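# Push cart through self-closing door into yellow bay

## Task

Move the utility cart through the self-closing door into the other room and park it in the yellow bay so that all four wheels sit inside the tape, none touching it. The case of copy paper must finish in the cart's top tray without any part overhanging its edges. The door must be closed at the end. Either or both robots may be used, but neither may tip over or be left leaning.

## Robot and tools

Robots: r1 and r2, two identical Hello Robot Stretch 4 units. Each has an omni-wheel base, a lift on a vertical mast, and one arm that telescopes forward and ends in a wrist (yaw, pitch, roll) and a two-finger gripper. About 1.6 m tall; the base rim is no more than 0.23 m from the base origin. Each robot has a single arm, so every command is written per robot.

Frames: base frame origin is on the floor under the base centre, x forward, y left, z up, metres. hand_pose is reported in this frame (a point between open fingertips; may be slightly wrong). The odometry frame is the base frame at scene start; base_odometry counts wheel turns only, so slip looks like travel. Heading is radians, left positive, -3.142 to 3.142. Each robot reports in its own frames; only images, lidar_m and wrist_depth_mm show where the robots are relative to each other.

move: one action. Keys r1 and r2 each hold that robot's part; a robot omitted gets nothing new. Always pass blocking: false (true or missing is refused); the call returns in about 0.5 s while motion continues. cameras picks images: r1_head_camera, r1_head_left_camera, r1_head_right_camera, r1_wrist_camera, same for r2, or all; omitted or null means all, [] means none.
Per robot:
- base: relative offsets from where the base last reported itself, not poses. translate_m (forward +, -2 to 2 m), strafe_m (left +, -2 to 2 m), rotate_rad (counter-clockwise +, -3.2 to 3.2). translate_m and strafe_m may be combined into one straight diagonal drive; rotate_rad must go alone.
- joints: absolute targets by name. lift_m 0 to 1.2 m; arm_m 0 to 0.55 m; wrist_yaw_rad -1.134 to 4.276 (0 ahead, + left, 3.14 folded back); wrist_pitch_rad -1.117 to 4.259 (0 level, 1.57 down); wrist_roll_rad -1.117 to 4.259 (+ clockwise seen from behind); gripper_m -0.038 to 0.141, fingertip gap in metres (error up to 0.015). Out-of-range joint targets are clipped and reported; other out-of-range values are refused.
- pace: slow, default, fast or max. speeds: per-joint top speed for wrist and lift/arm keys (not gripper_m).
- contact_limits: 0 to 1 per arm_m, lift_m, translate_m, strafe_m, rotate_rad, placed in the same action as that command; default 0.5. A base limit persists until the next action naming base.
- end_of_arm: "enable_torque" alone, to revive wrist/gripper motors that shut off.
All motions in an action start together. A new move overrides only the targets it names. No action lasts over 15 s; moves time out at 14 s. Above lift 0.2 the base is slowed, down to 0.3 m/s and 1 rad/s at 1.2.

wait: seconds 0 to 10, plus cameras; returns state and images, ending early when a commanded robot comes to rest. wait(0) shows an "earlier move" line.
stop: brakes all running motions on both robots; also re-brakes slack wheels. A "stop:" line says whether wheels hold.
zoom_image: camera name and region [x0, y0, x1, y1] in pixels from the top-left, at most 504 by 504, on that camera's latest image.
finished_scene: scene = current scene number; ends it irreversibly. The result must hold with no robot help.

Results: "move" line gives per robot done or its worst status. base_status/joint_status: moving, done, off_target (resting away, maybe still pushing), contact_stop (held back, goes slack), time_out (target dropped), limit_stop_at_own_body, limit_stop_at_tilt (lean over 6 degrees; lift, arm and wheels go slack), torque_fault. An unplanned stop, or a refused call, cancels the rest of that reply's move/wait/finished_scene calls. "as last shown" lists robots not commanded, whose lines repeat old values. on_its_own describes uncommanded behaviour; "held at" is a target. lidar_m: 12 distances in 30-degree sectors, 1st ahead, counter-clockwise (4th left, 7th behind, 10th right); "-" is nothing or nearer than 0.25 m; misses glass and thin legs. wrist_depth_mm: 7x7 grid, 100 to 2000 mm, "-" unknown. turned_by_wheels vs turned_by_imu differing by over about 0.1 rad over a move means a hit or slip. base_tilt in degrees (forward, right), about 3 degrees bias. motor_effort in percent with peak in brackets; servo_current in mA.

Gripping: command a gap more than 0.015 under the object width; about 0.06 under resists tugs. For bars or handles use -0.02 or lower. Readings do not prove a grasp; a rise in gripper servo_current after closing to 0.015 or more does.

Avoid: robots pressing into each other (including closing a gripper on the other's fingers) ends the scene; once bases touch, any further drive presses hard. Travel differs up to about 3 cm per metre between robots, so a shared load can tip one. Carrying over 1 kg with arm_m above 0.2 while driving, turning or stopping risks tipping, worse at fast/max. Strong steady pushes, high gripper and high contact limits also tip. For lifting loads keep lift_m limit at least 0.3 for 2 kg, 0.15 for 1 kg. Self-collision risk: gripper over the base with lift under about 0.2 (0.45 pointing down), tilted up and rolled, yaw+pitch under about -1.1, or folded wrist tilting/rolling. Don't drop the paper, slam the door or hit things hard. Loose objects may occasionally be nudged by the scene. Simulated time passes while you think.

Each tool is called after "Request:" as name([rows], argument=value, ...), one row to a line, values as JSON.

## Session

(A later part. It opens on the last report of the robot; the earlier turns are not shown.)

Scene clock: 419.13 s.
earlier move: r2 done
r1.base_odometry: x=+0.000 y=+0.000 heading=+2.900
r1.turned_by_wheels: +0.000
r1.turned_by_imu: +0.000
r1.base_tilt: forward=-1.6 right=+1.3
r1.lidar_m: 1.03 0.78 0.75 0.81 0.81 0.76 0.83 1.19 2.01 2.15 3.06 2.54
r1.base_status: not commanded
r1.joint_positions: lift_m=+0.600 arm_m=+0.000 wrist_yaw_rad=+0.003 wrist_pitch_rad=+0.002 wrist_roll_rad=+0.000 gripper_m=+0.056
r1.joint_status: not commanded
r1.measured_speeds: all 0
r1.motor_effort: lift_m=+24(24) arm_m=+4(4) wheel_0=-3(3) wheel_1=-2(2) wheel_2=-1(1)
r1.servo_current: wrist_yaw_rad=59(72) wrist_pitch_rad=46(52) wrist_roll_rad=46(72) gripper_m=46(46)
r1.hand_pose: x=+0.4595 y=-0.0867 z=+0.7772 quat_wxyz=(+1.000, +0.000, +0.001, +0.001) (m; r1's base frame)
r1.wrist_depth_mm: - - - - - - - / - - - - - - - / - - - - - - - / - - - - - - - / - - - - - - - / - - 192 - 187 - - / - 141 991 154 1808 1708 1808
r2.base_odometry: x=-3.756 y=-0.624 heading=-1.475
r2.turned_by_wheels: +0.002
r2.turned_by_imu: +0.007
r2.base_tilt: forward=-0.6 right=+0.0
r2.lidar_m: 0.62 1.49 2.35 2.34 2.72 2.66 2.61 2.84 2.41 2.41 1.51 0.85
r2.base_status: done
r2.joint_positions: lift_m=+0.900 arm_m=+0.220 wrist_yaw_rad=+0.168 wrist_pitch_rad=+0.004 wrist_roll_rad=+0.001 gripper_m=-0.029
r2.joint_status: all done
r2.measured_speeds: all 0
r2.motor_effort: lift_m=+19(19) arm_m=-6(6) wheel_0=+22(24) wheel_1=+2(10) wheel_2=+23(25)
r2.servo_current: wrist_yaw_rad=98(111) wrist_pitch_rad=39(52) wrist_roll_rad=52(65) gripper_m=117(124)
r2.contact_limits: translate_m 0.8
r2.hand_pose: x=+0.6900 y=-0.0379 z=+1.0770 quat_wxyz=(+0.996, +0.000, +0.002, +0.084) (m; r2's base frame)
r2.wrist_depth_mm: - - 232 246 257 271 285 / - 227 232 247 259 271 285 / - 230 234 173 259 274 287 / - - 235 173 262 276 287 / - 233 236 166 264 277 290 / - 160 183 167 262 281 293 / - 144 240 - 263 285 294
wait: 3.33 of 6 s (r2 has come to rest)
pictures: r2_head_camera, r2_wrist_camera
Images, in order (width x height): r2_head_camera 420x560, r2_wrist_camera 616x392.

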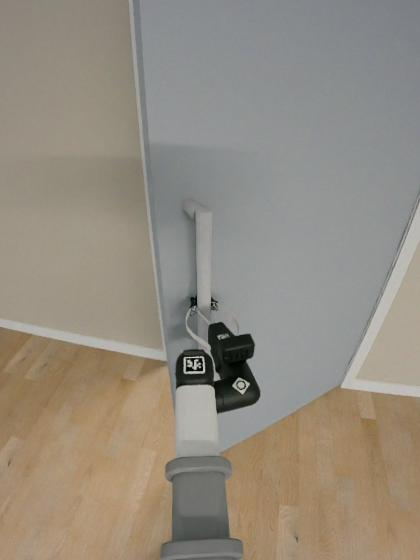

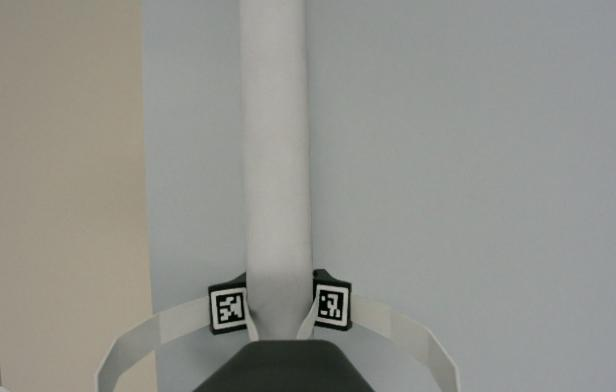

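Request:
move(r2={"base":{"translate_m":-0.159,"strafe_m":-0.21},"joints":{"wrist_yaw_rad":0.4},"speeds":{"wrist_yaw_rad":0.1},"pace":"slow","contact_limits":{"translate_m":0.8}}, blocking=false, cameras=[])

Request:
wait(seconds=6, cameras=["r2_wrist_camera"])

Request:
move(r2={"base":{"translate_m":-0.102,"strafe_m":-0.243},"joints":{"wrist_yaw_rad":0.65},"speeds":{"wrist_yaw_rad":0.1},"pace":"slow","contact_limits":{"translate_m":0.8}}, blocking=false, cameras=[])

Request:
wait(seconds=6, cameras=["r2_wrist_camera","r2_head_camera"])

Scene clock: 426.60 s.
move: r2 moving
r1: as last shown
r1.lidar_m: 1.05 0.79 0.75 0.80 0.77 0.77 0.81 1.18 2.03 2.13 3.03 2.53
r1.servo_current: wrist_yaw_rad=59(59) wrist_pitch_rad=39(52) wrist_roll_rad=52(52) gripper_m=46(46)
r1.wrist_depth_mm: - - - - - - - / - - - - - - - / - - - - - - - / - - - - - - - / - - - - - - - / - - 192 - 187 - - / - 140 1025 153 1863 1661 1808
r2.base_odometry: x=-3.767 y=-0.617 heading=-1.472
r2.turned_by_wheels: +0.003
r2.turned_by_imu: +0.004
r2.base_tilt: forward=-0.6 right=+0.0
r2.lidar_m: 0.62 1.46 2.36 2.34 2.67 2.63 2.59 2.83 2.41 2.40 1.50 0.85
r2.base_status: translate_m moving; strafe_m moving
r2.joint_positions: lift_m=+0.900 arm_m=+0.220 wrist_yaw_rad=+0.208 wrist_pitch_rad=+0.004 wrist_roll_rad=+0.001 gripper_m=-0.029
r2.joint_status: wrist_yaw_rad moving
r2.measured_speeds: translate_m=-0.029 strafe_m=-0.040 rotate_rad=+0.001 lift_m=+0.000 arm_m=+0.000 wrist_yaw_rad=+0.105 wrist_pitch_rad=+0.000 wrist_roll_rad=+0.000
r2.motor_effort: lift_m=+19(19) arm_m=-5(6) wheel_0=+19(22) wheel_1=-3(5) wheel_2=+23(27)
r2.servo_current: wrist_yaw_rad=72(104) wrist_pitch_rad=46(52) wrist_roll_rad=46(52) gripper_m=117(124)
r2.contact_limits: translate_m 0.8
r2.hand_pose: x=+0.6912 y=-0.0260 z=+1.0770 quat_wxyz=(+0.995, +0.000, +0.002, +0.104) (m; r2's base frame)
r2.wrist_depth_mm: - - 234 163 254 264 274 / - - 235 163 256 267 278 / - 232 236 168 257 268 278 / - - 236 168 257 271 279 / - - 238 166 260 271 282 / - - 185 167 258 274 285 / - - 240 - 263 277 286
pictures: none
No camera images: "cameras" was empty.

Scene clock: 430.80 s.
earlier move: r2 done
r1.base_odometry: x=+0.000 y=+0.000 heading=+2.900
r1.turned_by_wheels: +0.000
r1.turned_by_imu: +0.000
r1.base_tilt: forward=-1.6 right=+1.3
r1.lidar_m: 1.04 0.77 0.74 0.79 0.80 0.76 0.84 1.21 2.03 2.17 3.05 2.52
r1.base_status: not commanded
r1.joint_positions: lift_m=+0.600 arm_m=+0.000 wrist_yaw_rad=+0.003 wrist_pitch_rad=+0.002 wrist_roll_rad=+0.000 gripper_m=+0.056
r1.joint_status: not commanded
r1.measured_speeds: all 0
r1.motor_effort: lift_m=+24(24) arm_m=+4(4) wheel_0=-3(3) wheel_1=-2(2) wheel_2=-1(1)
r1.servo_current: wrist_yaw_rad=59(72) wrist_pitch_rad=39(52) wrist_roll_rad=46(65) gripper_m=39(52)
r1.hand_pose: x=+0.4595 y=-0.0867 z=+0.7772 quat_wxyz=(+1.000, +0.000, +0.001, +0.001) (m; r1's base frame)
r1.wrist_depth_mm: - - - - - - - / - - - - - - - / - - - - - - - / - - - - - - - / - - - - - - - / - - 193 - 187 - - / - 141 1025 153 1756 1661 1756
r2.base_odometry: x=-3.981 y=-0.487 heading=-1.473
r2.turned_by_wheels: +0.000
r2.turned_by_imu: +0.110
r2.base_tilt: forward=-0.7 right=+0.0
r2.lidar_m: 0.62 1.66 2.57 2.60 3.19 2.53 3.77 2.40 2.18 2.20 1.48 0.89
r2.base_status: done
r2.joint_positions: lift_m=+0.900 arm_m=+0.220 wrist_yaw_rad=+0.419 wrist_pitch_rad=+0.004 wrist_roll_rad=+0.001 gripper_m=-0.029
r2.joint_status: all done
r2.measured_speeds: all 0
r2.motor_effort: lift_m=+19(19) arm_m=-7(8) wheel_0=+15(27) wheel_1=+5(6) wheel_2=+13(27)
r2.servo_current: wrist_yaw_rad=104(150) wrist_pitch_rad=46(52) wrist_roll_rad=59(59) gripper_m=111(124)
r2.contact_limits: translate_m 0.8
r2.hand_pose: x=+0.6901 y=+0.0374 z=+1.0770 quat_wxyz=(+0.978, +0.000, +0.002, +0.208) (m; r2's base frame)
r2.wrist_depth_mm: - - 241 163 241 240 240 / - - 243 163 241 242 241 / - - 245 168 244 244 242 / - - 245 168 245 244 243 / - - 246 169 246 246 246 / - - 185 167 247 247 247 / - - 250 - 249 248 249
wait: 4.20 of 6 s (r2 has come to rest)
pictures: r2_wrist_camera
Images, in order (width x height): r2_wrist_camera 616x392.

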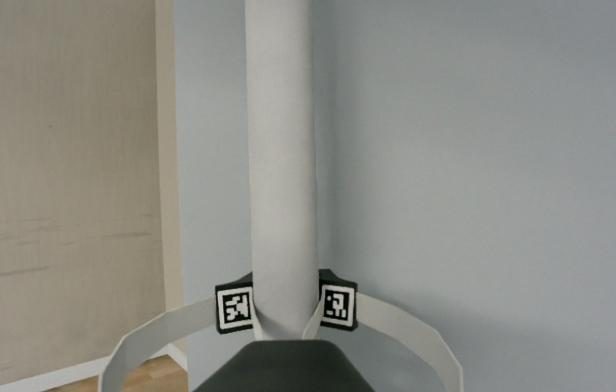

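Scene clock: 431.30 s.
move: r2 moving
r1: as last shown
r1.base_tilt: forward=-1.5 right=+1.3
r1.lidar_m: 1.02 0.78 0.74 0.79 0.81 0.77 0.83 1.20 2.02 2.16 3.11 2.55
r1.servo_current: wrist_yaw_rad=52(59) wrist_pitch_rad=46(46) wrist_roll_rad=52(52) gripper_m=39(46)
r1.wrist_depth_mm: - - - - - - - / - - - - - - - / - - - - - - - / - - - - - - - / - - - - - - - / - - 192 - 187 - - / - 140 1008 153 1756 1661 1863
r2.base_odometry: x=-3.993 y=-0.483 heading=-1.470
r2.turned_by_wheels: +0.003
r2.turned_by_imu: +0.003
r2.base_tilt: forward=-0.6 right=+0.0
r2.lidar_m: 0.62 1.66 2.55 2.61 3.22 2.54 3.76 2.41 2.16 2.18 1.49 0.93
r2.base_status: translate_m moving; strafe_m moving
r2.joint_positions: lift_m=+0.900 arm_m=+0.220 wrist_yaw_rad=+0.454 wrist_pitch_rad=+0.004 wrist_roll_rad=+0.001 gripper_m=-0.029
r2.joint_status: wrist_yaw_rad moving
r2.measured_speeds: translate_m=-0.019 strafe_m=-0.046 rotate_rad=+0.001 lift_m=+0.000 arm_m=+0.000 wrist_yaw_rad=+0.106 wrist_pitch_rad=+0.000 wrist_roll_rad=+0.000
r2.motor_effort: lift_m=+19(19) arm_m=-8(8) wheel_0=+20(23) wheel_1=-4(7) wheel_2=+21(22)
r2.servo_current: wrist_yaw_rad=111(130) wrist_pitch_rad=46(46) wrist_roll_rad=46(59) gripper_m=111(111)
r2.contact_limits: translate_m 0.8
r2.hand_pose: x=+0.6886 y=+0.0481 z=+1.0770 quat_wxyz=(+0.974, +0.000, +0.002, +0.225) (m; r2's base frame)
r2.wrist_depth_mm: - - 243 166 239 237 236 / - - 244 167 239 239 236 / - - 246 167 242 240 239 / - - 247 167 242 241 239 / - - 249 167 244 242 241 / - - 183 167 180 244 242 / - - 252 - 248 244 244
pictures: none
No camera images: "cameras" was empty.

Scene clock: 435.30 s.
earlier move: r2 done
r1.base_odometry: x=+0.000 y=+0.000 heading=+2.900
r1.turned_by_wheels: +0.000
r1.turned_by_imu: +0.000
r1.base_tilt: forward=-1.6 right=+1.2
r1.lidar_m: 1.06 0.77 0.76 0.78 0.79 0.77 0.84 1.16 2.03 2.17 3.06 2.53
r1.base_status: not commanded
r1.joint_positions: lift_m=+0.600 arm_m=+0.000 wrist_yaw_rad=+0.003 wrist_pitch_rad=+0.002 wrist_roll_rad=+0.000 gripper_m=+0.056
r1.joint_status: not commanded
r1.measured_speeds: all 0
r1.motor_effort: lift_m=+24(24) arm_m=+4(4) wheel_0=-3(3) wheel_1=-2(2) wheel_2=-1(1)
r1.servo_current: wrist_yaw_rad=46(72) wrist_pitch_rad=46(52) wrist_roll_rad=39(65) gripper_m=39(52)
r1.hand_pose: x=+0.4595 y=-0.0867 z=+0.7772 quat_wxyz=(+1.000, +0.000, +0.001, +0.001) (m; r1's base frame)
r1.wrist_depth_mm: - - - - - - - / - - - - - - - / - - - - - - - / - - - - - - - / - - - - - - - / - - 193 - 187 - - / - 140 1042 154 1756 1618 1808
r2.base_odometry: x=-4.232 y=-0.410 heading=-1.470
r2.turned_by_wheels: +0.000
r2.turned_by_imu: +0.221
r2.base_tilt: forward=-0.7 right=+0.0
r2.lidar_m: 0.61 0.69 2.78 2.98 2.72 2.64 2.63 2.00 1.96 1.69 1.28 0.85
r2.base_status: done
r2.joint_positions: lift_m=+0.900 arm_m=+0.220 wrist_yaw_rad=+0.666 wrist_pitch_rad=+0.003 wrist_roll_rad=+0.001 gripper_m=-0.029
r2.joint_status: all done
r2.measured_speeds: all 0
r2.motor_effort: lift_m=+19(19) arm_m=-8(9) wheel_0=+15(32) wheel_1=+4(7) wheel_2=+13(28)
r2.servo_current: wrist_yaw_rad=91(130) wrist_pitch_rad=39(46) wrist_roll_rad=46(59) gripper_m=104(117)
r2.contact_limits: translate_m 0.8
r2.hand_pose: x=+0.6719 y=+0.1096 z=+1.0771 quat_wxyz=(+0.945, +0.000, +0.002, +0.327) (m; r2's base frame)
r2.wrist_depth_mm: - - - 166 220 202 190 / - - - 163 222 202 191 / - - - 167 224 204 193 / - - - 167 224 205 193 / - - - 167 226 207 195 / - - 185 168 180 207 195 / - - - - 227 202 196
wait: 4.00 of 6 s (r2 has come to rest)
pictures: r2_head_camera, r2_wrist_camera
Images, in order (width x height): r2_head_camera 420x560, r2_wrist_camera 616x392.

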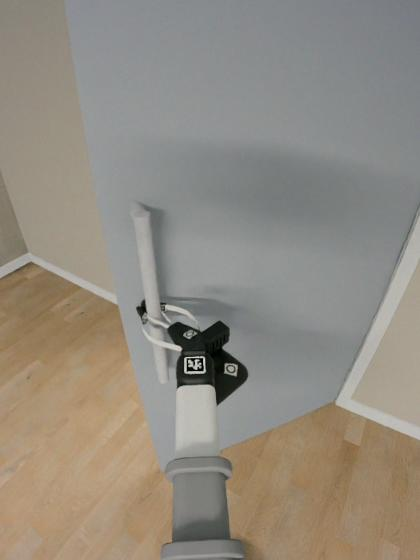

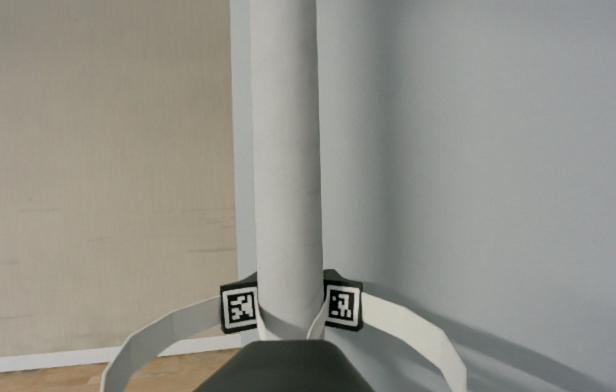

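Request:
move(r2={"base":{"translate_m":-0.13,"strafe_m":-0.12},"pace":"slow","contact_limits":{"translate_m":0.8}}, blocking=false, cameras=[])

Request:
wait(seconds=6, cameras=["r2_wrist_camera"])

Request:
move(r2={"base":{"translate_m":-0.12,"strafe_m":-0.11},"joints":{"wrist_yaw_rad":0.68},"pace":"slow","contact_limits":{"translate_m":0.8}}, blocking=false, cameras=[])

Request:
wait(seconds=6, cameras=["r2_wrist_camera","r2_head_camera","r2_head_left_camera"])

Scene clock: 442.87 s.
move: r2 moving
r1: as last shown
r1.lidar_m: 1.07 0.78 0.74 0.79 0.79 0.76 0.83 1.20 2.05 2.17 3.07 2.55
r1.motor_effort: lift_m=+24(24) arm_m=+3(4) wheel_0=-2(3) wheel_1=-2(2) wheel_2=-1(1)
r1.servo_current: wrist_yaw_rad=59(59) wrist_pitch_rad=39(46) wrist_roll_rad=39(65) gripper_m=33(46)
r1.wrist_depth_mm: - - - - - - - / - - - - - - - / - - - - - - - / - - - - - - - / - - - - - - - / - - 192 - 187 - - / - 140 1025 153 1808 1661 1863
r2.base_odometry: x=-4.242 y=-0.401 heading=-1.467
r2.turned_by_wheels: +0.003
r2.turned_by_imu: +0.005
r2.base_tilt: forward=-0.6 right=+0.0
r2.lidar_m: 0.61 0.70 2.81 2.99 2.70 2.63 2.59 1.97 1.94 1.67 1.27 0.86
r2.base_status: translate_m moving; strafe_m moving
r2.joint_positions: lift_m=+0.900 arm_m=+0.220 wrist_yaw_rad=+0.666 wrist_pitch_rad=+0.003 wrist_roll_rad=+0.001 gripper_m=-0.029
r2.joint_status: not commanded
r2.measured_speeds: translate_m=-0.039 strafe_m=-0.035 rotate_rad=+0.001 lift_m=+0.000 arm_m=+0.000 wrist_yaw_rad=+0.000 wrist_pitch_rad=+0.000 wrist_roll_rad=+0.000
r2.motor_effort: lift_m=+19(19) arm_m=-8(8) wheel_0=+21(21) wheel_1=-4(6) wheel_2=+23(24)
r2.servo_current: wrist_yaw_rad=91(104) wrist_pitch_rad=39(46) wrist_roll_rad=59(59) gripper_m=111(111)
r2.contact_limits: translate_m 0.8
r2.hand_pose: x=+0.6719 y=+0.1096 z=+1.0771 quat_wxyz=(+0.945, +0.000, +0.002, +0.327) (m; r2's base frame)
r2.wrist_depth_mm: - - - 165 219 202 190 / - - - 163 221 204 191 / - - - 166 224 205 193 / - - - 167 225 206 194 / - - - 167 227 206 195 / - - 184 168 180 208 196 / - - - - 225 202 197
pictures: none
No camera images: "cameras" was empty.

Scene clock: 445.43 s.
earlier move: r2 done
r1.base_odometry: x=+0.000 y=+0.000 heading=+2.900
r1.turned_by_wheels: +0.000
r1.turned_by_imu: +0.000
r1.base_tilt: forward=-1.6 right=+1.2
r1.lidar_m: 1.06 0.79 0.75 0.80 0.80 0.76 0.82 1.18 2.02 2.16 3.08 2.53
r1.base_status: not commanded
r1.joint_positions: lift_m=+0.600 arm_m=+0.000 wrist_yaw_rad=+0.003 wrist_pitch_rad=+0.002 wrist_roll_rad=+0.000 gripper_m=+0.056
r1.joint_status: not commanded
r1.measured_speeds: all 0
r1.motor_effort: lift_m=+24(24) arm_m=+3(4) wheel_0=-2(3) wheel_1=-2(2) wheel_2=-1(1)
r1.servo_current: wrist_yaw_rad=46(65) wrist_pitch_rad=52(52) wrist_roll_rad=52(65) gripper_m=39(46)
r1.hand_pose: x=+0.4595 y=-0.0867 z=+0.7772 quat_wxyz=(+1.000, +0.000, +0.001, +0.001) (m; r1's base frame)
r1.wrist_depth_mm: - - - - - - - / - - - - - - - / - - - - - - - / - - - - - - - / - - - - - - - / - - 193 - 187 - - / - 141 1025 153 1808 1661 1863
r2.base_odometry: x=-4.365 y=-0.293 heading=-1.467
r2.turned_by_wheels: +0.000
r2.turned_by_imu: +0.111
r2.base_tilt: forward=-0.7 right=+0.0
r2.lidar_m: 0.59 0.69 2.96 3.27 2.67 4.33 2.23 1.82 1.79 1.53 1.27 0.81
r2.base_status: done
r2.joint_positions: lift_m=+0.900 arm_m=+0.220 wrist_yaw_rad=+0.666 wrist_pitch_rad=+0.003 wrist_roll_rad=+0.001 gripper_m=-0.029
r2.joint_status: not commanded
r2.measured_speeds: all 0
r2.motor_effort: lift_m=+19(19) arm_m=-7(9) wheel_0=+14(27) wheel_1=+5(8) wheel_2=+17(29)
r2.servo_current: wrist_yaw_rad=104(104) wrist_pitch_rad=46(46) wrist_roll_rad=46(65) gripper_m=104(111)
r2.contact_limits: translate_m 0.8
r2.hand_pose: x=+0.6718 y=+0.1096 z=+1.0771 quat_wxyz=(+0.945, +0.000, +0.002, +0.327) (m; r2's base frame)
r2.wrist_depth_mm: - - - 166 219 202 189 / - - - 163 220 202 191 / - - - 167 223 204 192 / - - - 167 225 206 193 / - - - 167 225 207 194 / - - 183 168 181 208 195 / - - - - 227 201 196
wait: 2.57 of 6 s (r2 has come to rest)
pictures: r2_wrist_camera
Images, in order (width x height): r2_wrist_camera 616x392.

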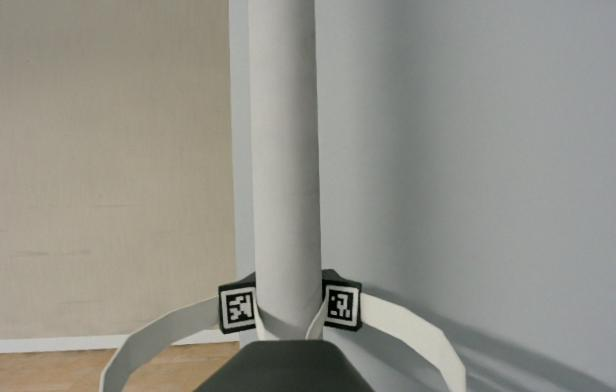

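Scene clock: 445.93 s.
move: r2 moving
r1: as last shown
r1.base_tilt: forward=-1.6 right=+1.3
r1.lidar_m: 1.04 0.78 0.74 0.82 0.79 0.77 0.83 1.19 2.02 2.17 3.07 2.52
r1.motor_effort: lift_m=+24(24) arm_m=+4(4) wheel_0=-3(3) wheel_1=-2(2) wheel_2=-1(1)
r1.servo_current: wrist_yaw_rad=59(65) wrist_pitch_rad=46(52) wrist_roll_rad=59(59) gripper_m=39(46)
r1.wrist_depth_mm: - - - - - - - / - - - - - - - / - - - - - - - / - - - - - - - / - - - - - - - / - - 192 - 187 - - / - 140 1008 153 1756 1661 1756
r2.base_odometry: x=-4.375 y=-0.285 heading=-1.464
r2.turned_by_wheels: +0.003
r2.turned_by_imu: +0.003
r2.base_tilt: forward=-0.6 right=+0.0
r2.lidar_m: 0.62 0.70 2.96 3.30 2.65 4.24 2.22 1.80 1.79 1.55 1.26 0.83
r2.base_status: translate_m moving; strafe_m moving
r2.joint_positions: lift_m=+0.900 arm_m=+0.220 wrist_yaw_rad=+0.688 wrist_pitch_rad=+0.003 wrist_roll_rad=+0.001 gripper_m=-0.029
r2.joint_status: wrist_yaw_rad moving
r2.measured_speeds: translate_m=-0.037 strafe_m=-0.035 rotate_rad=+0.005 lift_m=+0.000 arm_m=+0.000 wrist_yaw_rad=+0.011 wrist_pitch_rad=+0.000 wrist_roll_rad=+0.000
r2.motor_effort: lift_m=+19(19) arm_m=-7(7) wheel_0=+20(20) wheel_1=-6(7) wheel_2=+22(23)
r2.servo_current: wrist_yaw_rad=39(130) wrist_pitch_rad=39(46) wrist_roll_rad=46(59) gripper_m=111(111)
r2.contact_limits: translate_m 0.8
r2.hand_pose: x=+0.6694 y=+0.1156 z=+1.0771 quat_wxyz=(+0.941, +0.000, +0.002, +0.337) (m; r2's base frame)
r2.wrist_depth_mm: - - - 164 219 202 189 / - - - 165 221 202 190 / - - - 165 224 204 192 / - - - 166 225 204 193 / - - - 167 226 207 193 / - - 187 167 180 208 195 / - - - - 226 201 196
pictures: none
No camera images: "cameras" was empty.

Scene clock: 448.30 s.
earlier move: r2 done
r1.base_odometry: x=+0.000 y=+0.000 heading=+2.900
r1.turned_by_wheels: +0.000
r1.turned_by_imu: +0.000
r1.base_tilt: forward=-1.6 right=+1.3
r1.lidar_m: 1.04 0.76 0.75 0.81 0.82 0.76 0.82 1.21 2.02 2.17 3.05 2.52
r1.base_status: not commanded
r1.joint_positions: lift_m=+0.600 arm_m=+0.000 wrist_yaw_rad=+0.003 wrist_pitch_rad=+0.002 wrist_roll_rad=+0.000 gripper_m=+0.056
r1.joint_status: not commanded
r1.measured_speeds: all 0
r1.motor_effort: lift_m=+24(24) arm_m=+3(4) wheel_0=-2(3) wheel_1=-1(2) wheel_2=-1(1)
r1.servo_current: wrist_yaw_rad=46(72) wrist_pitch_rad=39(52) wrist_roll_rad=59(72) gripper_m=39(52)
r1.hand_pose: x=+0.4595 y=-0.0867 z=+0.7772 quat_wxyz=(+1.000, +0.000, +0.001, +0.001) (m; r1's base frame)
r1.wrist_depth_mm: - - - - - - - / - - - - - - - / - - - - - - - / - - - - - - - / - - - - - - - / - - 192 - 187 - - / - 140 1008 154 1808 1661 1756
r2.base_odometry: x=-4.487 y=-0.186 heading=-1.464
r2.turned_by_wheels: +0.001
r2.turned_by_imu: +0.074
r2.base_tilt: forward=-0.6 right=+0.1
r2.lidar_m: 0.60 0.66 3.09 3.56 2.68 3.36 1.93 1.63 1.62 1.47 1.23 0.86
r2.base_status: done
r2.joint_positions: lift_m=+0.900 arm_m=+0.220 wrist_yaw_rad=+0.696 wrist_pitch_rad=+0.003 wrist_roll_rad=+0.001 gripper_m=-0.029
r2.joint_status: all done
r2.measured_speeds: all 0
r2.motor_effort: lift_m=+19(19) arm_m=-7(8) wheel_0=+21(27) wheel_1=+2(7) wheel_2=+21(27)
r2.servo_current: wrist_yaw_rad=91(130) wrist_pitch_rad=39(46) wrist_roll_rad=52(59) gripper_m=104(111)
r2.contact_limits: translate_m 0.8
r2.hand_pose: x=+0.6685 y=+0.1178 z=+1.0771 quat_wxyz=(+0.940, +0.000, +0.002, +0.341) (m; r2's base frame)
r2.wrist_depth_mm: - - - 163 219 201 190 / - - - 163 220 202 191 / - - - 169 222 205 193 / - - - 168 223 206 193 / - - - 168 225 207 195 / - - 185 167 218 208 196 / - - - - 227 205 197
wait: 2.37 of 6 s (r2 has come to rest)
pictures: r2_head_camera, r2_head_left_camera, r2_wrist_camera
Images, in order (width x height): r2_head_camera 420x560, r2_head_left_camera 420x672, r2_wrist_camera 616x392.

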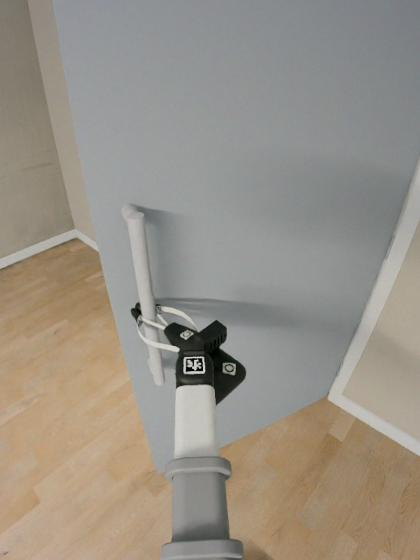

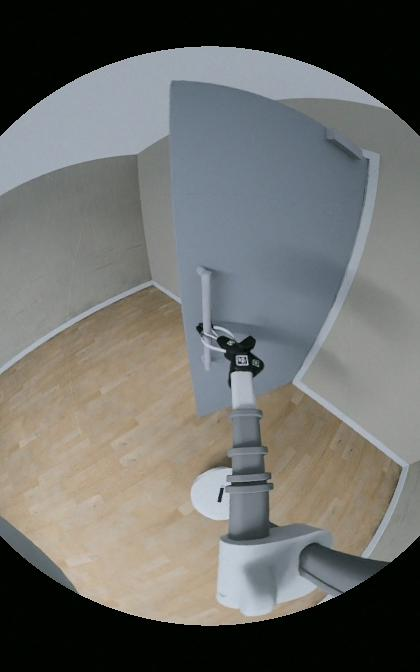

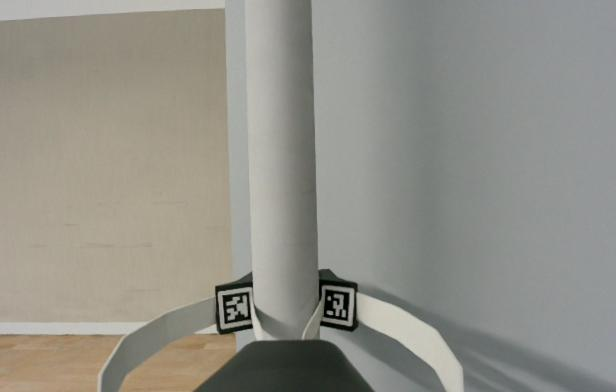

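Request:
move(r2={"base":{"translate_m":-0.15,"strafe_m":-0.14},"pace":"slow","contact_limits":{"translate_m":0.8}}, blocking=false, cameras=[])

Request:
wait(seconds=6, cameras=["r2_wrist_camera","r2_head_left_camera","r1_head_camera"])

Scene clock: 457.63 s.
move: r2 moving
r1: as last shown
r1.lidar_m: 1.08 0.76 0.75 0.79 0.81 0.77 0.83 1.17 2.04 2.17 3.07 2.56
r1.motor_effort: lift_m=+24(24) arm_m=+4(4) wheel_0=-2(3) wheel_1=-2(2) wheel_2=-1(1)
r1.servo_current: wrist_yaw_rad=65(65) wrist_pitch_rad=46(46) wrist_roll_rad=39(59) gripper_m=39(46)
r1.wrist_depth_mm: - - - - - - - / - - - - - - - / - - - - - - - / - - - - - - - / - - - - - - - / - - 192 - 187 - - / - 140 1025 153 1863 1661 1756
r2.base_odometry: x=-4.497 y=-0.177 heading=-1.460
r2.turned_by_wheels: +0.003
r2.turned_by_imu: +0.011
r2.base_tilt: forward=-0.6 right=+0.0
r2.lidar_m: 0.61 0.67 3.12 3.64 2.67 3.26 1.93 1.65 1.63 1.44 1.24 0.84
r2.base_status: translate_m moving; strafe_m moving
r2.joint_positions: lift_m=+0.900 arm_m=+0.220 wrist_yaw_rad=+0.696 wrist_pitch_rad=+0.003 wrist_roll_rad=+0.001 gripper_m=-0.029
r2.joint_status: not commanded
r2.measured_speeds: translate_m=-0.037 strafe_m=-0.037 rotate_rad=+0.009 lift_m=+0.000 arm_m=+0.000 wrist_yaw_rad=+0.000 wrist_pitch_rad=+0.000 wrist_roll_rad=+0.000
r2.motor_effort: lift_m=+19(19) arm_m=-8(8) wheel_0=+22(22) wheel_1=-3(6) wheel_2=+25(25)
r2.servo_current: wrist_yaw_rad=98(104) wrist_pitch_rad=46(46) wrist_roll_rad=46(59) gripper_m=104(111)
r2.contact_limits: translate_m 0.8
r2.hand_pose: x=+0.6685 y=+0.1178 z=+1.0771 quat_wxyz=(+0.940, +0.000, +0.002, +0.341) (m; r2's base frame)
r2.wrist_depth_mm: - - - 163 220 202 190 / - - - 163 221 204 191 / - - - 168 223 206 193 / - - - 168 224 206 194 / - - - 168 227 207 195 / - - 183 168 219 208 196 / - - - - 226 204 197
pictures: none
No camera images: "cameras" was empty.

Scene clock: 460.50 s.
earlier move: r2 done
r1.base_odometry: x=+0.000 y=+0.000 heading=+2.900
r1.turned_by_wheels: +0.000
r1.turned_by_imu: +0.000
r1.base_tilt: forward=-1.6 right=+1.3
r1.lidar_m: 1.05 0.78 0.75 0.82 0.80 0.75 0.81 1.20 2.01 2.14 3.04 2.53
r1.base_status: not commanded
r1.joint_positions: lift_m=+0.600 arm_m=+0.000 wrist_yaw_rad=+0.003 wrist_pitch_rad=+0.002 wrist_roll_rad=+0.000 gripper_m=+0.056
r1.joint_status: not commanded
r1.measured_speeds: all 0
r1.motor_effort: lift_m=+24(24) arm_m=+4(4) wheel_0=-2(3) wheel_1=-2(2) wheel_2=-1(1)
r1.servo_current: wrist_yaw_rad=52(72) wrist_pitch_rad=46(52) wrist_roll_rad=46(72) gripper_m=39(46)
r1.hand_pose: x=+0.4595 y=-0.0867 z=+0.7772 quat_wxyz=(+1.000, +0.000, +0.001, +0.001) (m; r1's base frame)
r1.wrist_depth_mm: - - - - - - - / - - - - - - - / - - - - - - - / - - - - - - - / - - - - - - - / - - 192 - 188 - - / - 140 1008 154 1756 1661 1808
r2.base_odometry: x=-4.642 y=-0.052 heading=-1.460
r2.turned_by_wheels: +0.000
r2.turned_by_imu: +0.113
r2.base_tilt: forward=-0.7 right=+0.0
r2.lidar_m: 0.61 0.67 3.30 2.94 2.77 2.55 1.64 1.48 1.52 1.33 1.22 0.89
r2.base_status: done
r2.joint_positions: lift_m=+0.900 arm_m=+0.220 wrist_yaw_rad=+0.696 wrist_pitch_rad=+0.003 wrist_roll_rad=+0.001 gripper_m=-0.029
r2.joint_status: not commanded
r2.measured_speeds: all 0
r2.motor_effort: lift_m=+19(19) arm_m=-7(8) wheel_0=+20(29) wheel_1=+6(7) wheel_2=+17(26)
r2.servo_current: wrist_yaw_rad=91(104) wrist_pitch_rad=46(52) wrist_roll_rad=39(65) gripper_m=104(111)
r2.contact_limits: translate_m 0.8
r2.hand_pose: x=+0.6684 y=+0.1179 z=+1.0771 quat_wxyz=(+0.940, +0.000, +0.002, +0.341) (m; r2's base frame)
r2.wrist_depth_mm: - - - 163 220 203 191 / - - - 163 221 204 193 / - - - 169 224 205 194 / - - - 169 224 206 196 / - - - 169 226 208 197 / - - 185 167 220 210 198 / - - - - 224 206 199
wait: 2.87 of 6 s (r2 has come to rest)
pictures: r1_head_camera, r2_head_left_camera, r2_wrist_camera
Images, in order (width x height): r1_head_camera 420x560, r2_head_left_camera 420x672, r2_wrist_camera 616x392.

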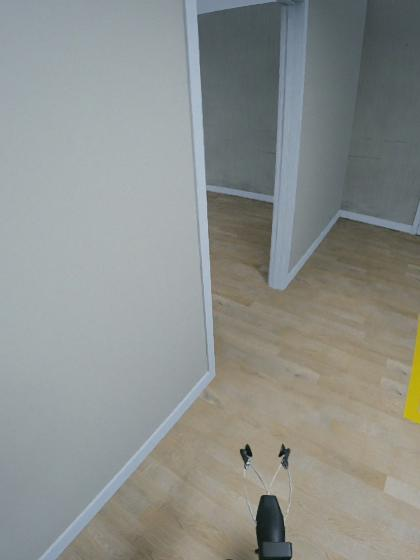

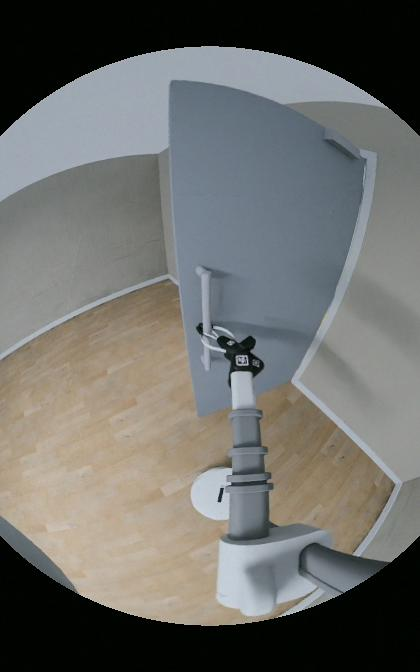

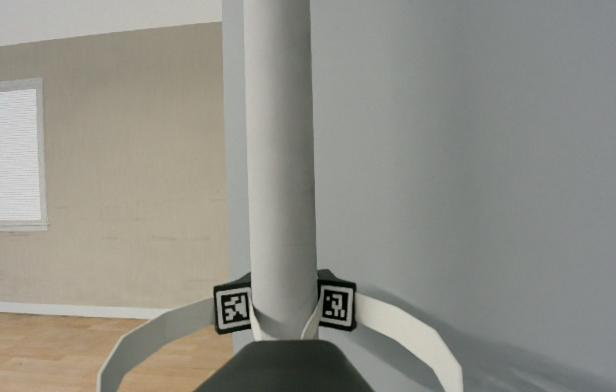

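Request:
move(r1={"base":{"rotate_rad":1.03}}, r2={"base":{"translate_m":-0.075,"strafe_m":-0.055},"pace":"slow","contact_limits":{"translate_m":0.8}}, blocking=false, cameras=[])

Request:
wait(seconds=2, cameras=[])

Request:
wait(seconds=1, cameras=["r1_head_camera","r1_head_right_camera"])

Scene clock: 481.77 s.
move: r1 moving; r2 moving
r1.base_odometry: x=+0.000 y=+0.000 heading=-3.131
r1.turned_by_wheels: +0.253
r1.turned_by_imu: +0.254
r1.base_tilt: forward=-1.6 right=+1.3
r1.lidar_m: 0.87 0.75 0.73 0.87 0.76 0.76 0.95 1.76 2.04 2.43 3.91 2.21
r1.base_status: rotate_rad moving
r1.joint_positions: lift_m=+0.600 arm_m=+0.000 wrist_yaw_rad=+0.002 wrist_pitch_rad=+0.002 wrist_roll_rad=+0.000 gripper_m=+0.056
r1.joint_status: not commanded
r1.measured_speeds: translate_m=-0.001 strafe_m=+0.000 rotate_rad=+0.975 lift_m=+0.000 arm_m=+0.000 wrist_yaw_rad=+0.000 wrist_pitch_rad=+0.000 wrist_roll_rad=+0.000
r1.motor_effort: lift_m=+24(24) arm_m=+3(4) wheel_0=-7(9) wheel_1=-8(9) wheel_2=-6(8)
r1.servo_current: wrist_yaw_rad=39(72) wrist_pitch_rad=46(46) wrist_roll_rad=39(65) gripper_m=39(46)
r1.hand_pose: x=+0.4595 y=-0.0867 z=+0.7772 quat_wxyz=(+1.000, +0.000, +0.001, +0.001) (m; r1's base frame)
r1.wrist_depth_mm: - - - 1025 - - - / - - - 1025 - - - / - - - 1008 - - - / - - - 1025 - - - / - - - 1042 - - - / - - 190 1025 187 - - / - 140 - 137 1863 1576 1863
r2.base_odometry: x=-4.651 y=-0.042 heading=-1.457
r2.turned_by_wheels: +0.003
r2.turned_by_imu: +0.010
r2.base_tilt: forward=-0.7 right=+0.0
r2.lidar_m: 0.61 0.67 3.31 2.94 2.77 2.44 1.60 1.46 1.49 1.32 1.22 0.88
r2.base_status: translate_m moving; strafe_m moving
r2.joint_positions: lift_m=+0.900 arm_m=+0.220 wrist_yaw_rad=+0.696 wrist_pitch_rad=+0.003 wrist_roll_rad=+0.001 gripper_m=-0.029
r2.joint_status: not commanded
r2.measured_speeds: translate_m=-0.040 strafe_m=-0.036 rotate_rad=+0.005 lift_m=+0.000 arm_m=+0.000 wrist_yaw_rad=+0.000 wrist_pitch_rad=+0.000 wrist_roll_rad=+0.000
r2.motor_effort: lift_m=+19(19) arm_m=-7(7) wheel_0=+21(27) wheel_1=-5(6) wheel_2=+23(23)
r2.servo_current: wrist_yaw_rad=78(104) wrist_pitch_rad=46(46) wrist_roll_rad=59(59) gripper_m=104(111)
r2.contact_limits: translate_m 0.8
r2.hand_pose: x=+0.6684 y=+0.1179 z=+1.0771 quat_wxyz=(+0.940, +0.000, +0.002, +0.341) (m; r2's base frame)
r2.wrist_depth_mm: - - - 163 220 204 192 / - - - 163 222 205 194 / - - - 169 224 207 195 / - - - 169 224 207 196 / - - - 169 227 209 197 / - - 185 167 220 210 198 / - - - - 228 206 198
pictures: none
No camera images: "cameras" was empty.

Scene clock: 483.00 s.
earlier move: r1 done; r2 moving
r1.base_odometry: x=+0.000 y=+0.000 heading=-2.354
r1.turned_by_wheels: +0.777
r1.turned_by_imu: +0.781
r1.base_tilt: forward=-1.6 right=+1.3
r1.lidar_m: 0.75 0.79 0.80 0.76 0.81 1.15 2.01 2.15 2.96 2.76 1.08 0.79
r1.base_status: done
r1.joint_positions: lift_m=+0.600 arm_m=+0.000 wrist_yaw_rad=+0.002 wrist_pitch_rad=+0.002 wrist_roll_rad=+0.000 gripper_m=+0.056
r1.joint_status: not commanded
r1.measured_speeds: all 0
r1.motor_effort: lift_m=+23(24) arm_m=+0(4) wheel_0=-2(9) wheel_1=+0(9) wheel_2=+1(8)
r1.servo_current: wrist_yaw_rad=59(72) wrist_pitch_rad=46(52) wrist_roll_rad=46(72) gripper_m=39(46)
r1.hand_pose: x=+0.4595 y=-0.0867 z=+0.7772 quat_wxyz=(+1.000, +0.000, +0.001, +0.001) (m; r1's base frame)
r1.wrist_depth_mm: - - - - - - - / - - - - - - - / - - - - - - - / - - - - - - - / - - - - - - - / - - 190 - 188 - - / - 140 - 136 - - -
r2.base_odometry: x=-4.704 y=+0.015 heading=-1.457
r2.turned_by_wheels: +0.000
r2.turned_by_imu: +0.016
r2.base_tilt: forward=-0.7 right=+0.0
r2.lidar_m: 0.63 0.67 3.38 2.87 2.75 2.28 1.51 1.35 1.42 1.32 1.18 0.89
r2.base_status: translate_m moving; strafe_m moving
r2.joint_positions: lift_m=+0.900 arm_m=+0.220 wrist_yaw_rad=+0.696 wrist_pitch_rad=+0.003 wrist_roll_rad=+0.001 gripper_m=-0.029
r2.joint_status: not commanded
r2.measured_speeds: translate_m=-0.010 strafe_m=-0.008 rotate_rad=+0.001 lift_m=+0.000 arm_m=+0.000 wrist_yaw_rad=+0.000 wrist_pitch_rad=+0.000 wrist_roll_rad=+0.000
r2.motor_effort: lift_m=+19(19) arm_m=-8(8) wheel_0=+21(27) wheel_1=+1(6) wheel_2=+20(26)
r2.servo_current: wrist_yaw_rad=85(104) wrist_pitch_rad=46(52) wrist_roll_rad=52(59) gripper_m=111(111)
r2.contact_limits: translate_m 0.8
r2.hand_pose: x=+0.6685 y=+0.1179 z=+1.0771 quat_wxyz=(+0.940, +0.000, +0.002, +0.341) (m; r2's base frame)
r2.wrist_depth_mm: - - - 170 222 207 197 / - - 260 164 224 209 198 / - - 263 170 226 210 201 / - - 265 170 227 211 201 / - - - 166 228 213 202 / - - 183 166 223 215 204 / - - - - 228 211 205
wait: 1.23 of 2 s (r1 has come to rest)
pictures: none
No camera images: "cameras" was empty.

Scene clock: 483.40 s.
earlier move: r2 done
r1.base_odometry: x=+0.000 y=+0.000 heading=-2.354
r1.turned_by_wheels: +0.000
r1.turned_by_imu: +0.000
r1.base_tilt: forward=-1.6 right=+1.3
r1.lidar_m: 0.73 0.79 0.82 0.77 0.81 1.15 2.00 2.14 3.00 2.77 1.08 0.78
r1.base_status: done
r1.joint_positions: lift_m=+0.600 arm_m=+0.000 wrist_yaw_rad=+0.002 wrist_pitch_rad=+0.002 wrist_roll_rad=+0.000 gripper_m=+0.056
r1.joint_status: not commanded
r1.measured_speeds: all 0
r1.motor_effort: lift_m=+23(24) arm_m=-2(4) wheel_0=-2(9) wheel_1=+0(9) wheel_2=+1(8)
r1.servo_current: wrist_yaw_rad=52(72) wrist_pitch_rad=39(52) wrist_roll_rad=46(72) gripper_m=39(46)
r1.hand_pose: x=+0.4595 y=-0.0867 z=+0.7772 quat_wxyz=(+1.000, +0.000, +0.001, +0.001) (m; r1's base frame)
r1.wrist_depth_mm: - - - - - - - / - - - - - - - / - - - - - - - / - - - - - - - / - - - - - - - / - - 191 - 187 - - / - 141 - 137 - - -
r2.base_odometry: x=-4.705 y=+0.016 heading=-1.457
r2.turned_by_wheels: +0.000
r2.turned_by_imu: +0.000
r2.base_tilt: forward=-0.7 right=+0.0
r2.lidar_m: 0.62 0.67 3.40 2.89 2.81 2.28 1.50 1.38 1.41 1.30 1.21 0.92
r2.base_status: done
r2.joint_positions: lift_m=+0.900 arm_m=+0.220 wrist_yaw_rad=+0.696 wrist_pitch_rad=+0.003 wrist_roll_rad=+0.001 gripper_m=-0.029
r2.joint_status: not commanded
r2.measured_speeds: all 0
r2.motor_effort: lift_m=+19(19) arm_m=-8(8) wheel_0=+22(27) wheel_1=+2(6) wheel_2=+19(26)
r2.servo_current: wrist_yaw_rad=91(104) wrist_pitch_rad=46(52) wrist_roll_rad=52(59) gripper_m=104(111)
r2.contact_limits: translate_m 0.8
r2.hand_pose: x=+0.6685 y=+0.1179 z=+1.0771 quat_wxyz=(+0.940, +0.000, +0.002, +0.341) (m; r2's base frame)
r2.wrist_depth_mm: - - - 171 223 207 198 / - - 259 164 225 208 199 / - - 264 170 226 211 200 / - - 265 170 227 212 202 / - - - 166 229 213 203 / - - 183 167 224 215 204 / - - - - 229 211 204
wait: 0.40 of 1 s (r2 has come to rest)
pictures: r1_head_camera, r1_head_right_camera
Images, in order (width x height): r1_head_camera 420x560, r1_head_right_camera 420x672.

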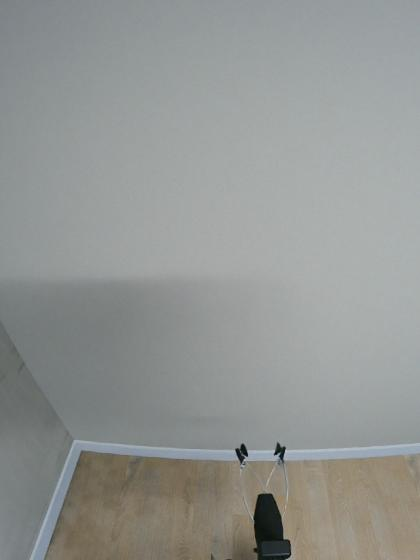

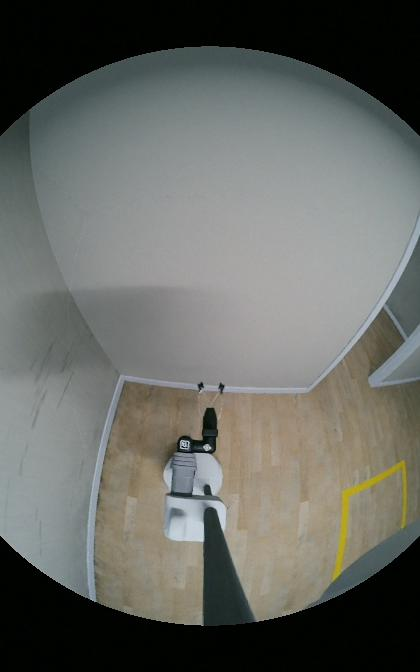

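Request:
move(r1={"base":{"strafe_m":-1.67},"joints":{"lift_m":0.686,"wrist_roll_rad":1.57,"gripper_m":0.085}}, blocking=false, cameras=[])

Request:
wait(seconds=10, cameras=["r1_head_camera","r1_head_right_camera"])

Scene clock: 492.73 s.
move: r1 moving
r1.base_odometry: x=-0.026 y=+0.026 heading=-2.354
r1.turned_by_wheels: +0.000
r1.turned_by_imu: +0.000
r1.base_tilt: forward=-1.6 right=+1.3
r1.lidar_m: 0.75 0.79 0.84 0.81 0.87 1.19 2.00 2.16 2.97 2.75 1.05 0.77
r1.base_status: strafe_m moving
r1.joint_positions: lift_m=+0.638 arm_m=+0.000 wrist_yaw_rad=+0.002 wrist_pitch_rad=+0.002 wrist_roll_rad=+0.582 gripper_m=+0.074
r1.joint_status: lift_m moving; wrist_roll_rad moving; gripper_m moving
r1.measured_speeds: translate_m=+0.000 strafe_m=-0.141 rotate_rad=+0.000 lift_m=+0.146 arm_m=+0.000 wrist_yaw_rad=+0.000 wrist_pitch_rad=+0.000 wrist_roll_rad=+1.820
r1.motor_effort: lift_m=+24(27) arm_m=-3(4) wheel_0=+9(11) wheel_1=-9(10) wheel_2=+0(1)
r1.servo_current: wrist_yaw_rad=33(72) wrist_pitch_rad=39(46) wrist_roll_rad=78(98) gripper_m=52(72)
r1.hand_pose: x=+0.4595 y=-0.0867 z=+0.8152 quat_wxyz=(+0.958, +0.287, +0.001, +0.001) (m; r1's base frame)
r1.wrist_depth_mm: - - - - - - - / - - - - - - - / - - - - - - - / - - - - - - - / - - - - - - - / - - 192 - 185 - - / - 145 - 137 - - -
r2: as last shown
r2.base_tilt: forward=-0.7 right=+0.1
r2.lidar_m: 0.60 0.67 3.41 2.87 2.79 2.26 1.52 1.39 1.43 1.33 1.20 0.89
r2.motor_effort: lift_m=+19(19) arm_m=-7(8) wheel_0=+22(22) wheel_1=+1(2) wheel_2=+19(19)
r2.servo_current: wrist_yaw_rad=98(98) wrist_pitch_rad=39(46) wrist_roll_rad=46(59) gripper_m=111(111)
r2.contact_limits: translate_m 0.8
r2.wrist_depth_mm: - - - 171 223 208 197 / - - 262 163 225 209 198 / - - 263 170 226 210 200 / - - 264 170 228 212 202 / - - - 166 229 213 203 / - - 183 167 223 214 204 / - - - - 229 211 206
pictures: none
No camera images: "cameras" was empty.

Scene clock: 499.13 s.
earlier move: r1 done
r1.base_odometry: x=-1.184 y=+1.178 heading=-2.354
r1.turned_by_wheels: +0.000
r1.turned_by_imu: -0.011
r1.base_tilt: forward=-1.6 right=+1.3
r1.lidar_m: 1.59 0.93 1.07 2.43 2.54 2.13 2.03 2.20 2.34 2.28 1.04 0.82
r1.base_status: done
r1.joint_positions: lift_m=+0.686 arm_m=+0.000 wrist_yaw_rad=+0.002 wrist_pitch_rad=+0.002 wrist_roll_rad=+1.568 gripper_m=+0.085
r1.joint_status: all done
r1.measured_speeds: all 0
r1.motor_effort: lift_m=+24(27) arm_m=-4(4) wheel_0=+1(11) wheel_1=-1(11) wheel_2=+0(2)
r1.servo_current: wrist_yaw_rad=52(78) wrist_pitch_rad=46(52) wrist_roll_rad=33(111) gripper_m=46(72)
r1.hand_pose: x=+0.4595 y=-0.0867 z=+0.8631 quat_wxyz=(+0.708, +0.706, +0.002, +0.000) (m; r1's base frame)
r1.wrist_depth_mm: - - - - - 1708 1255 / - - - - - 1661 1229 / - - - - - 1756 1229 / - - - - - 1756 1229 / - - - - - 1808 1255 / - - 196 - 194 1576 1255 / - 151 - 139 - - 1205
r2.base_odometry: x=-4.705 y=+0.016 heading=-1.457
r2.turned_by_wheels: +0.000
r2.turned_by_imu: +0.001
r2.base_tilt: forward=-0.7 right=+0.0
r2.lidar_m: 0.61 0.67 3.40 2.86 2.79 2.27 1.51 1.37 1.42 1.29 1.19 0.91
r2.base_status: not commanded
r2.joint_positions: lift_m=+0.900 arm_m=+0.220 wrist_yaw_rad=+0.696 wrist_pitch_rad=+0.003 wrist_roll_rad=+0.001 gripper_m=-0.029
r2.joint_status: not commanded
r2.measured_speeds: all 0
r2.motor_effort: lift_m=+19(19) arm_m=-8(8) wheel_0=+22(23) wheel_1=+2(2) wheel_2=+19(20)
r2.servo_current: wrist_yaw_rad=85(111) wrist_pitch_rad=46(52) wrist_roll_rad=52(65) gripper_m=111(117)
r2.contact_limits: translate_m 0.8
r2.hand_pose: x=+0.6685 y=+0.1179 z=+1.0771 quat_wxyz=(+0.940, +0.000, +0.002, +0.341) (m; r2's base frame)
r2.wrist_depth_mm: - - - 170 222 207 198 / - - 260 164 224 209 198 / - - 264 170 226 210 200 / - - 263 170 228 211 202 / - - - 166 229 213 203 / - - 183 167 224 215 204 / - - - - 229 211 205
wait: 6.40 of 10 s (r1 has come to rest)
pictures: r1_head_camera, r1_head_right_camera
Images, in order (width x height): r1_head_camera 420x560, r1_head_right_camera 420x672.

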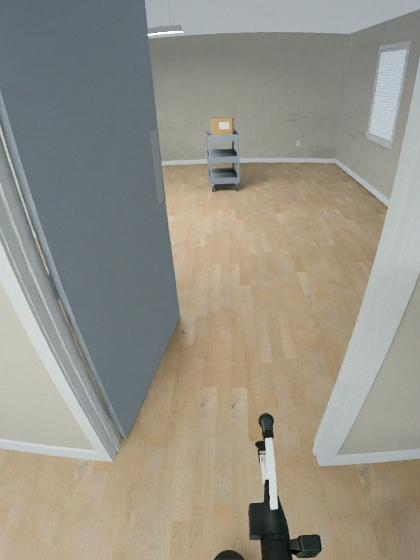

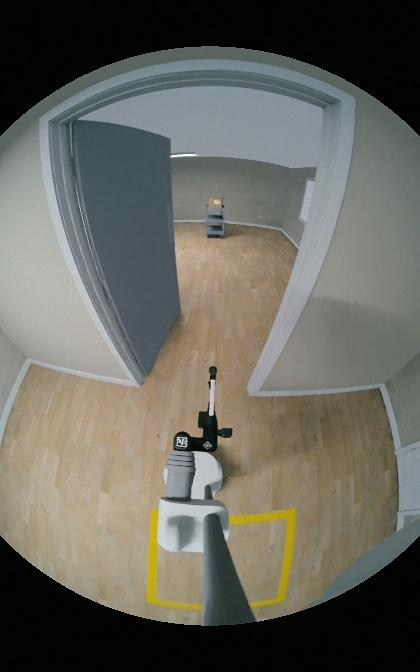

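Request:
move(r2={"base":{"translate_m":-0.17,"strafe_m":-0.11},"pace":"slow","contact_limits":{"translate_m":0.8}}, blocking=false, cameras=[])

Request:
wait(seconds=6, cameras=["r2_wrist_camera","r2_head_left_camera","r1_head_camera"])

Scene clock: 508.10 s.
move: r2 moving
r1: as last shown
r1.turned_by_imu: +0.000
r1.lidar_m: 1.60 0.93 1.07 2.41 2.55 2.14 2.04 2.21 2.34 2.29 1.03 0.83
r1.motor_effort: lift_m=+24(24) arm_m=-4(4) wheel_0=+1(1) wheel_1=-1(1) wheel_2=+0(0)
r1.servo_current: wrist_yaw_rad=39(72) wrist_pitch_rad=46(46) wrist_roll_rad=39(59) gripper_m=39(46)
r1.wrist_depth_mm: - - - - - 1756 1205 / - - - - - 1756 1229 / - - - - - 1756 1255 / - - - - - 1808 1255 / - - - - - 1756 1255 / - - 212 - 198 1576 1281 / - 152 - 139 - - 1182
r2.base_odometry: x=-4.714 y=+0.027 heading=-1.454
r2.turned_by_wheels: +0.003
r2.turned_by_imu: +0.004
r2.base_tilt: forward=-0.7 right=+0.0
r2.lidar_m: 0.60 0.67 3.41 2.88 2.78 2.24 1.52 1.38 1.43 1.30 1.20 0.92
r2.base_status: translate_m moving; strafe_m moving
r2.joint_positions: lift_m=+0.900 arm_m=+0.220 wrist_yaw_rad=+0.696 wrist_pitch_rad=+0.003 wrist_roll_rad=+0.001 gripper_m=-0.029
r2.joint_status: not commanded
r2.measured_speeds: translate_m=-0.045 strafe_m=-0.030 rotate_rad=+0.002 lift_m=+0.000 arm_m=+0.000 wrist_yaw_rad=+0.000 wrist_pitch_rad=+0.000 wrist_roll_rad=+0.000
r2.motor_effort: lift_m=+19(19) arm_m=-8(8) wheel_0=+20(23) wheel_1=-2(4) wheel_2=+22(24)
r2.servo_current: wrist_yaw_rad=98(98) wrist_pitch_rad=39(46) wrist_roll_rad=46(52) gripper_m=111(111)
r2.contact_limits: translate_m 0.8
r2.hand_pose: x=+0.6685 y=+0.1179 z=+1.0771 quat_wxyz=(+0.940, +0.000, +0.002, +0.341) (m; r2's base frame)
r2.wrist_depth_mm: - - - 163 224 208 199 / - - 260 163 225 210 202 / - - 262 169 227 212 202 / - - 264 169 229 212 203 / - - - 169 229 214 204 / - - 185 167 224 216 206 / - - - - 229 213 207
pictures: none
No camera images: "cameras" was empty.

Scene clock: 510.80 s.
earlier move: r2 done
r1.base_odometry: x=-1.184 y=+1.178 heading=-2.354
r1.turned_by_wheels: +0.000
r1.turned_by_imu: +0.000
r1.base_tilt: forward=-1.6 right=+1.3
r1.lidar_m: 4.73 0.92 1.05 2.41 2.56 2.14 2.05 2.18 2.37 2.28 1.03 0.84
r1.base_status: not commanded
r1.joint_positions: lift_m=+0.686 arm_m=+0.000 wrist_yaw_rad=+0.002 wrist_pitch_rad=+0.002 wrist_roll_rad=+1.568 gripper_m=+0.085
r1.joint_status: not commanded
r1.measured_speeds: all 0
r1.motor_effort: lift_m=+24(24) arm_m=-4(4) wheel_0=+1(2) wheel_1=-1(1) wheel_2=+0(0)
r1.servo_current: wrist_yaw_rad=33(72) wrist_pitch_rad=39(52) wrist_roll_rad=39(78) gripper_m=39(52)
r1.hand_pose: x=+0.4595 y=-0.0867 z=+0.8631 quat_wxyz=(+0.708, +0.706, +0.002, +0.000) (m; r1's base frame)
r1.wrist_depth_mm: - - - - - 1756 1205 / - - - - - 1708 1229 / - - - - - 1756 1205 / - - - - - 1756 1229 / - - - - - 1808 1229 / - - 212 - 198 1576 1255 / - 181 1618 143 - 148 1255
r2.base_odometry: x=-4.833 y=+0.172 heading=-1.455
r2.turned_by_wheels: -0.001
r2.turned_by_imu: +0.004
r2.base_tilt: forward=-0.7 right=+0.0
r2.lidar_m: 0.61 0.66 3.58 2.85 2.88 1.96 1.28 1.20 1.21 1.30 1.22 1.03
r2.base_status: done
r2.joint_positions: lift_m=+0.900 arm_m=+0.220 wrist_yaw_rad=+0.696 wrist_pitch_rad=+0.003 wrist_roll_rad=+0.001 gripper_m=-0.029
r2.joint_status: not commanded
r2.measured_speeds: all 0
r2.motor_effort: lift_m=+19(19) arm_m=-8(8) wheel_0=+11(25) wheel_1=-2(4) wheel_2=+14(24)
r2.servo_current: wrist_yaw_rad=91(104) wrist_pitch_rad=46(46) wrist_roll_rad=39(59) gripper_m=111(111)
r2.contact_limits: translate_m 0.8
r2.hand_pose: x=+0.6685 y=+0.1179 z=+1.0771 quat_wxyz=(+0.940, +0.000, +0.002, +0.341) (m; r2's base frame)
r2.wrist_depth_mm: - - 245 163 236 230 227 / - - 246 163 236 232 229 / - - 248 164 237 233 229 / - - 249 166 239 235 231 / - - 251 166 242 236 233 / - - 186 167 180 237 234 / - - 255 - 244 238 236
wait: 2.70 of 6 s (r2 has come to rest)
pictures: r1_head_camera, r2_head_left_camera, r2_wrist_camera
Images, in order (width x height): r1_head_camera 420x560, r2_head_left_camera 420x672, r2_wrist_camera 616x392.

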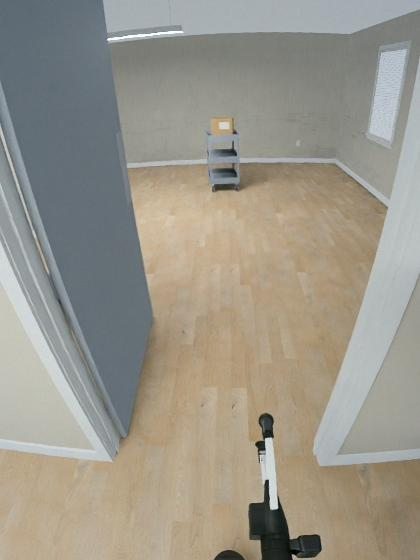

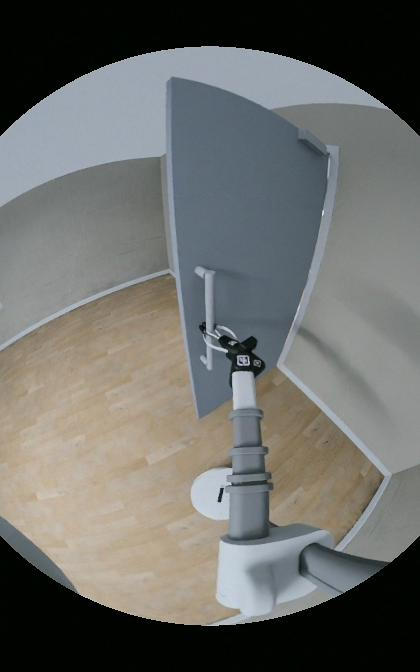

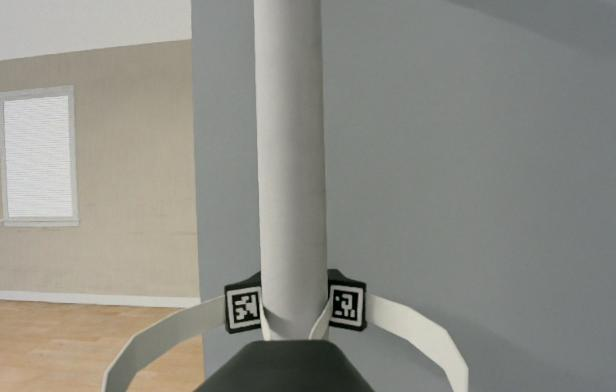

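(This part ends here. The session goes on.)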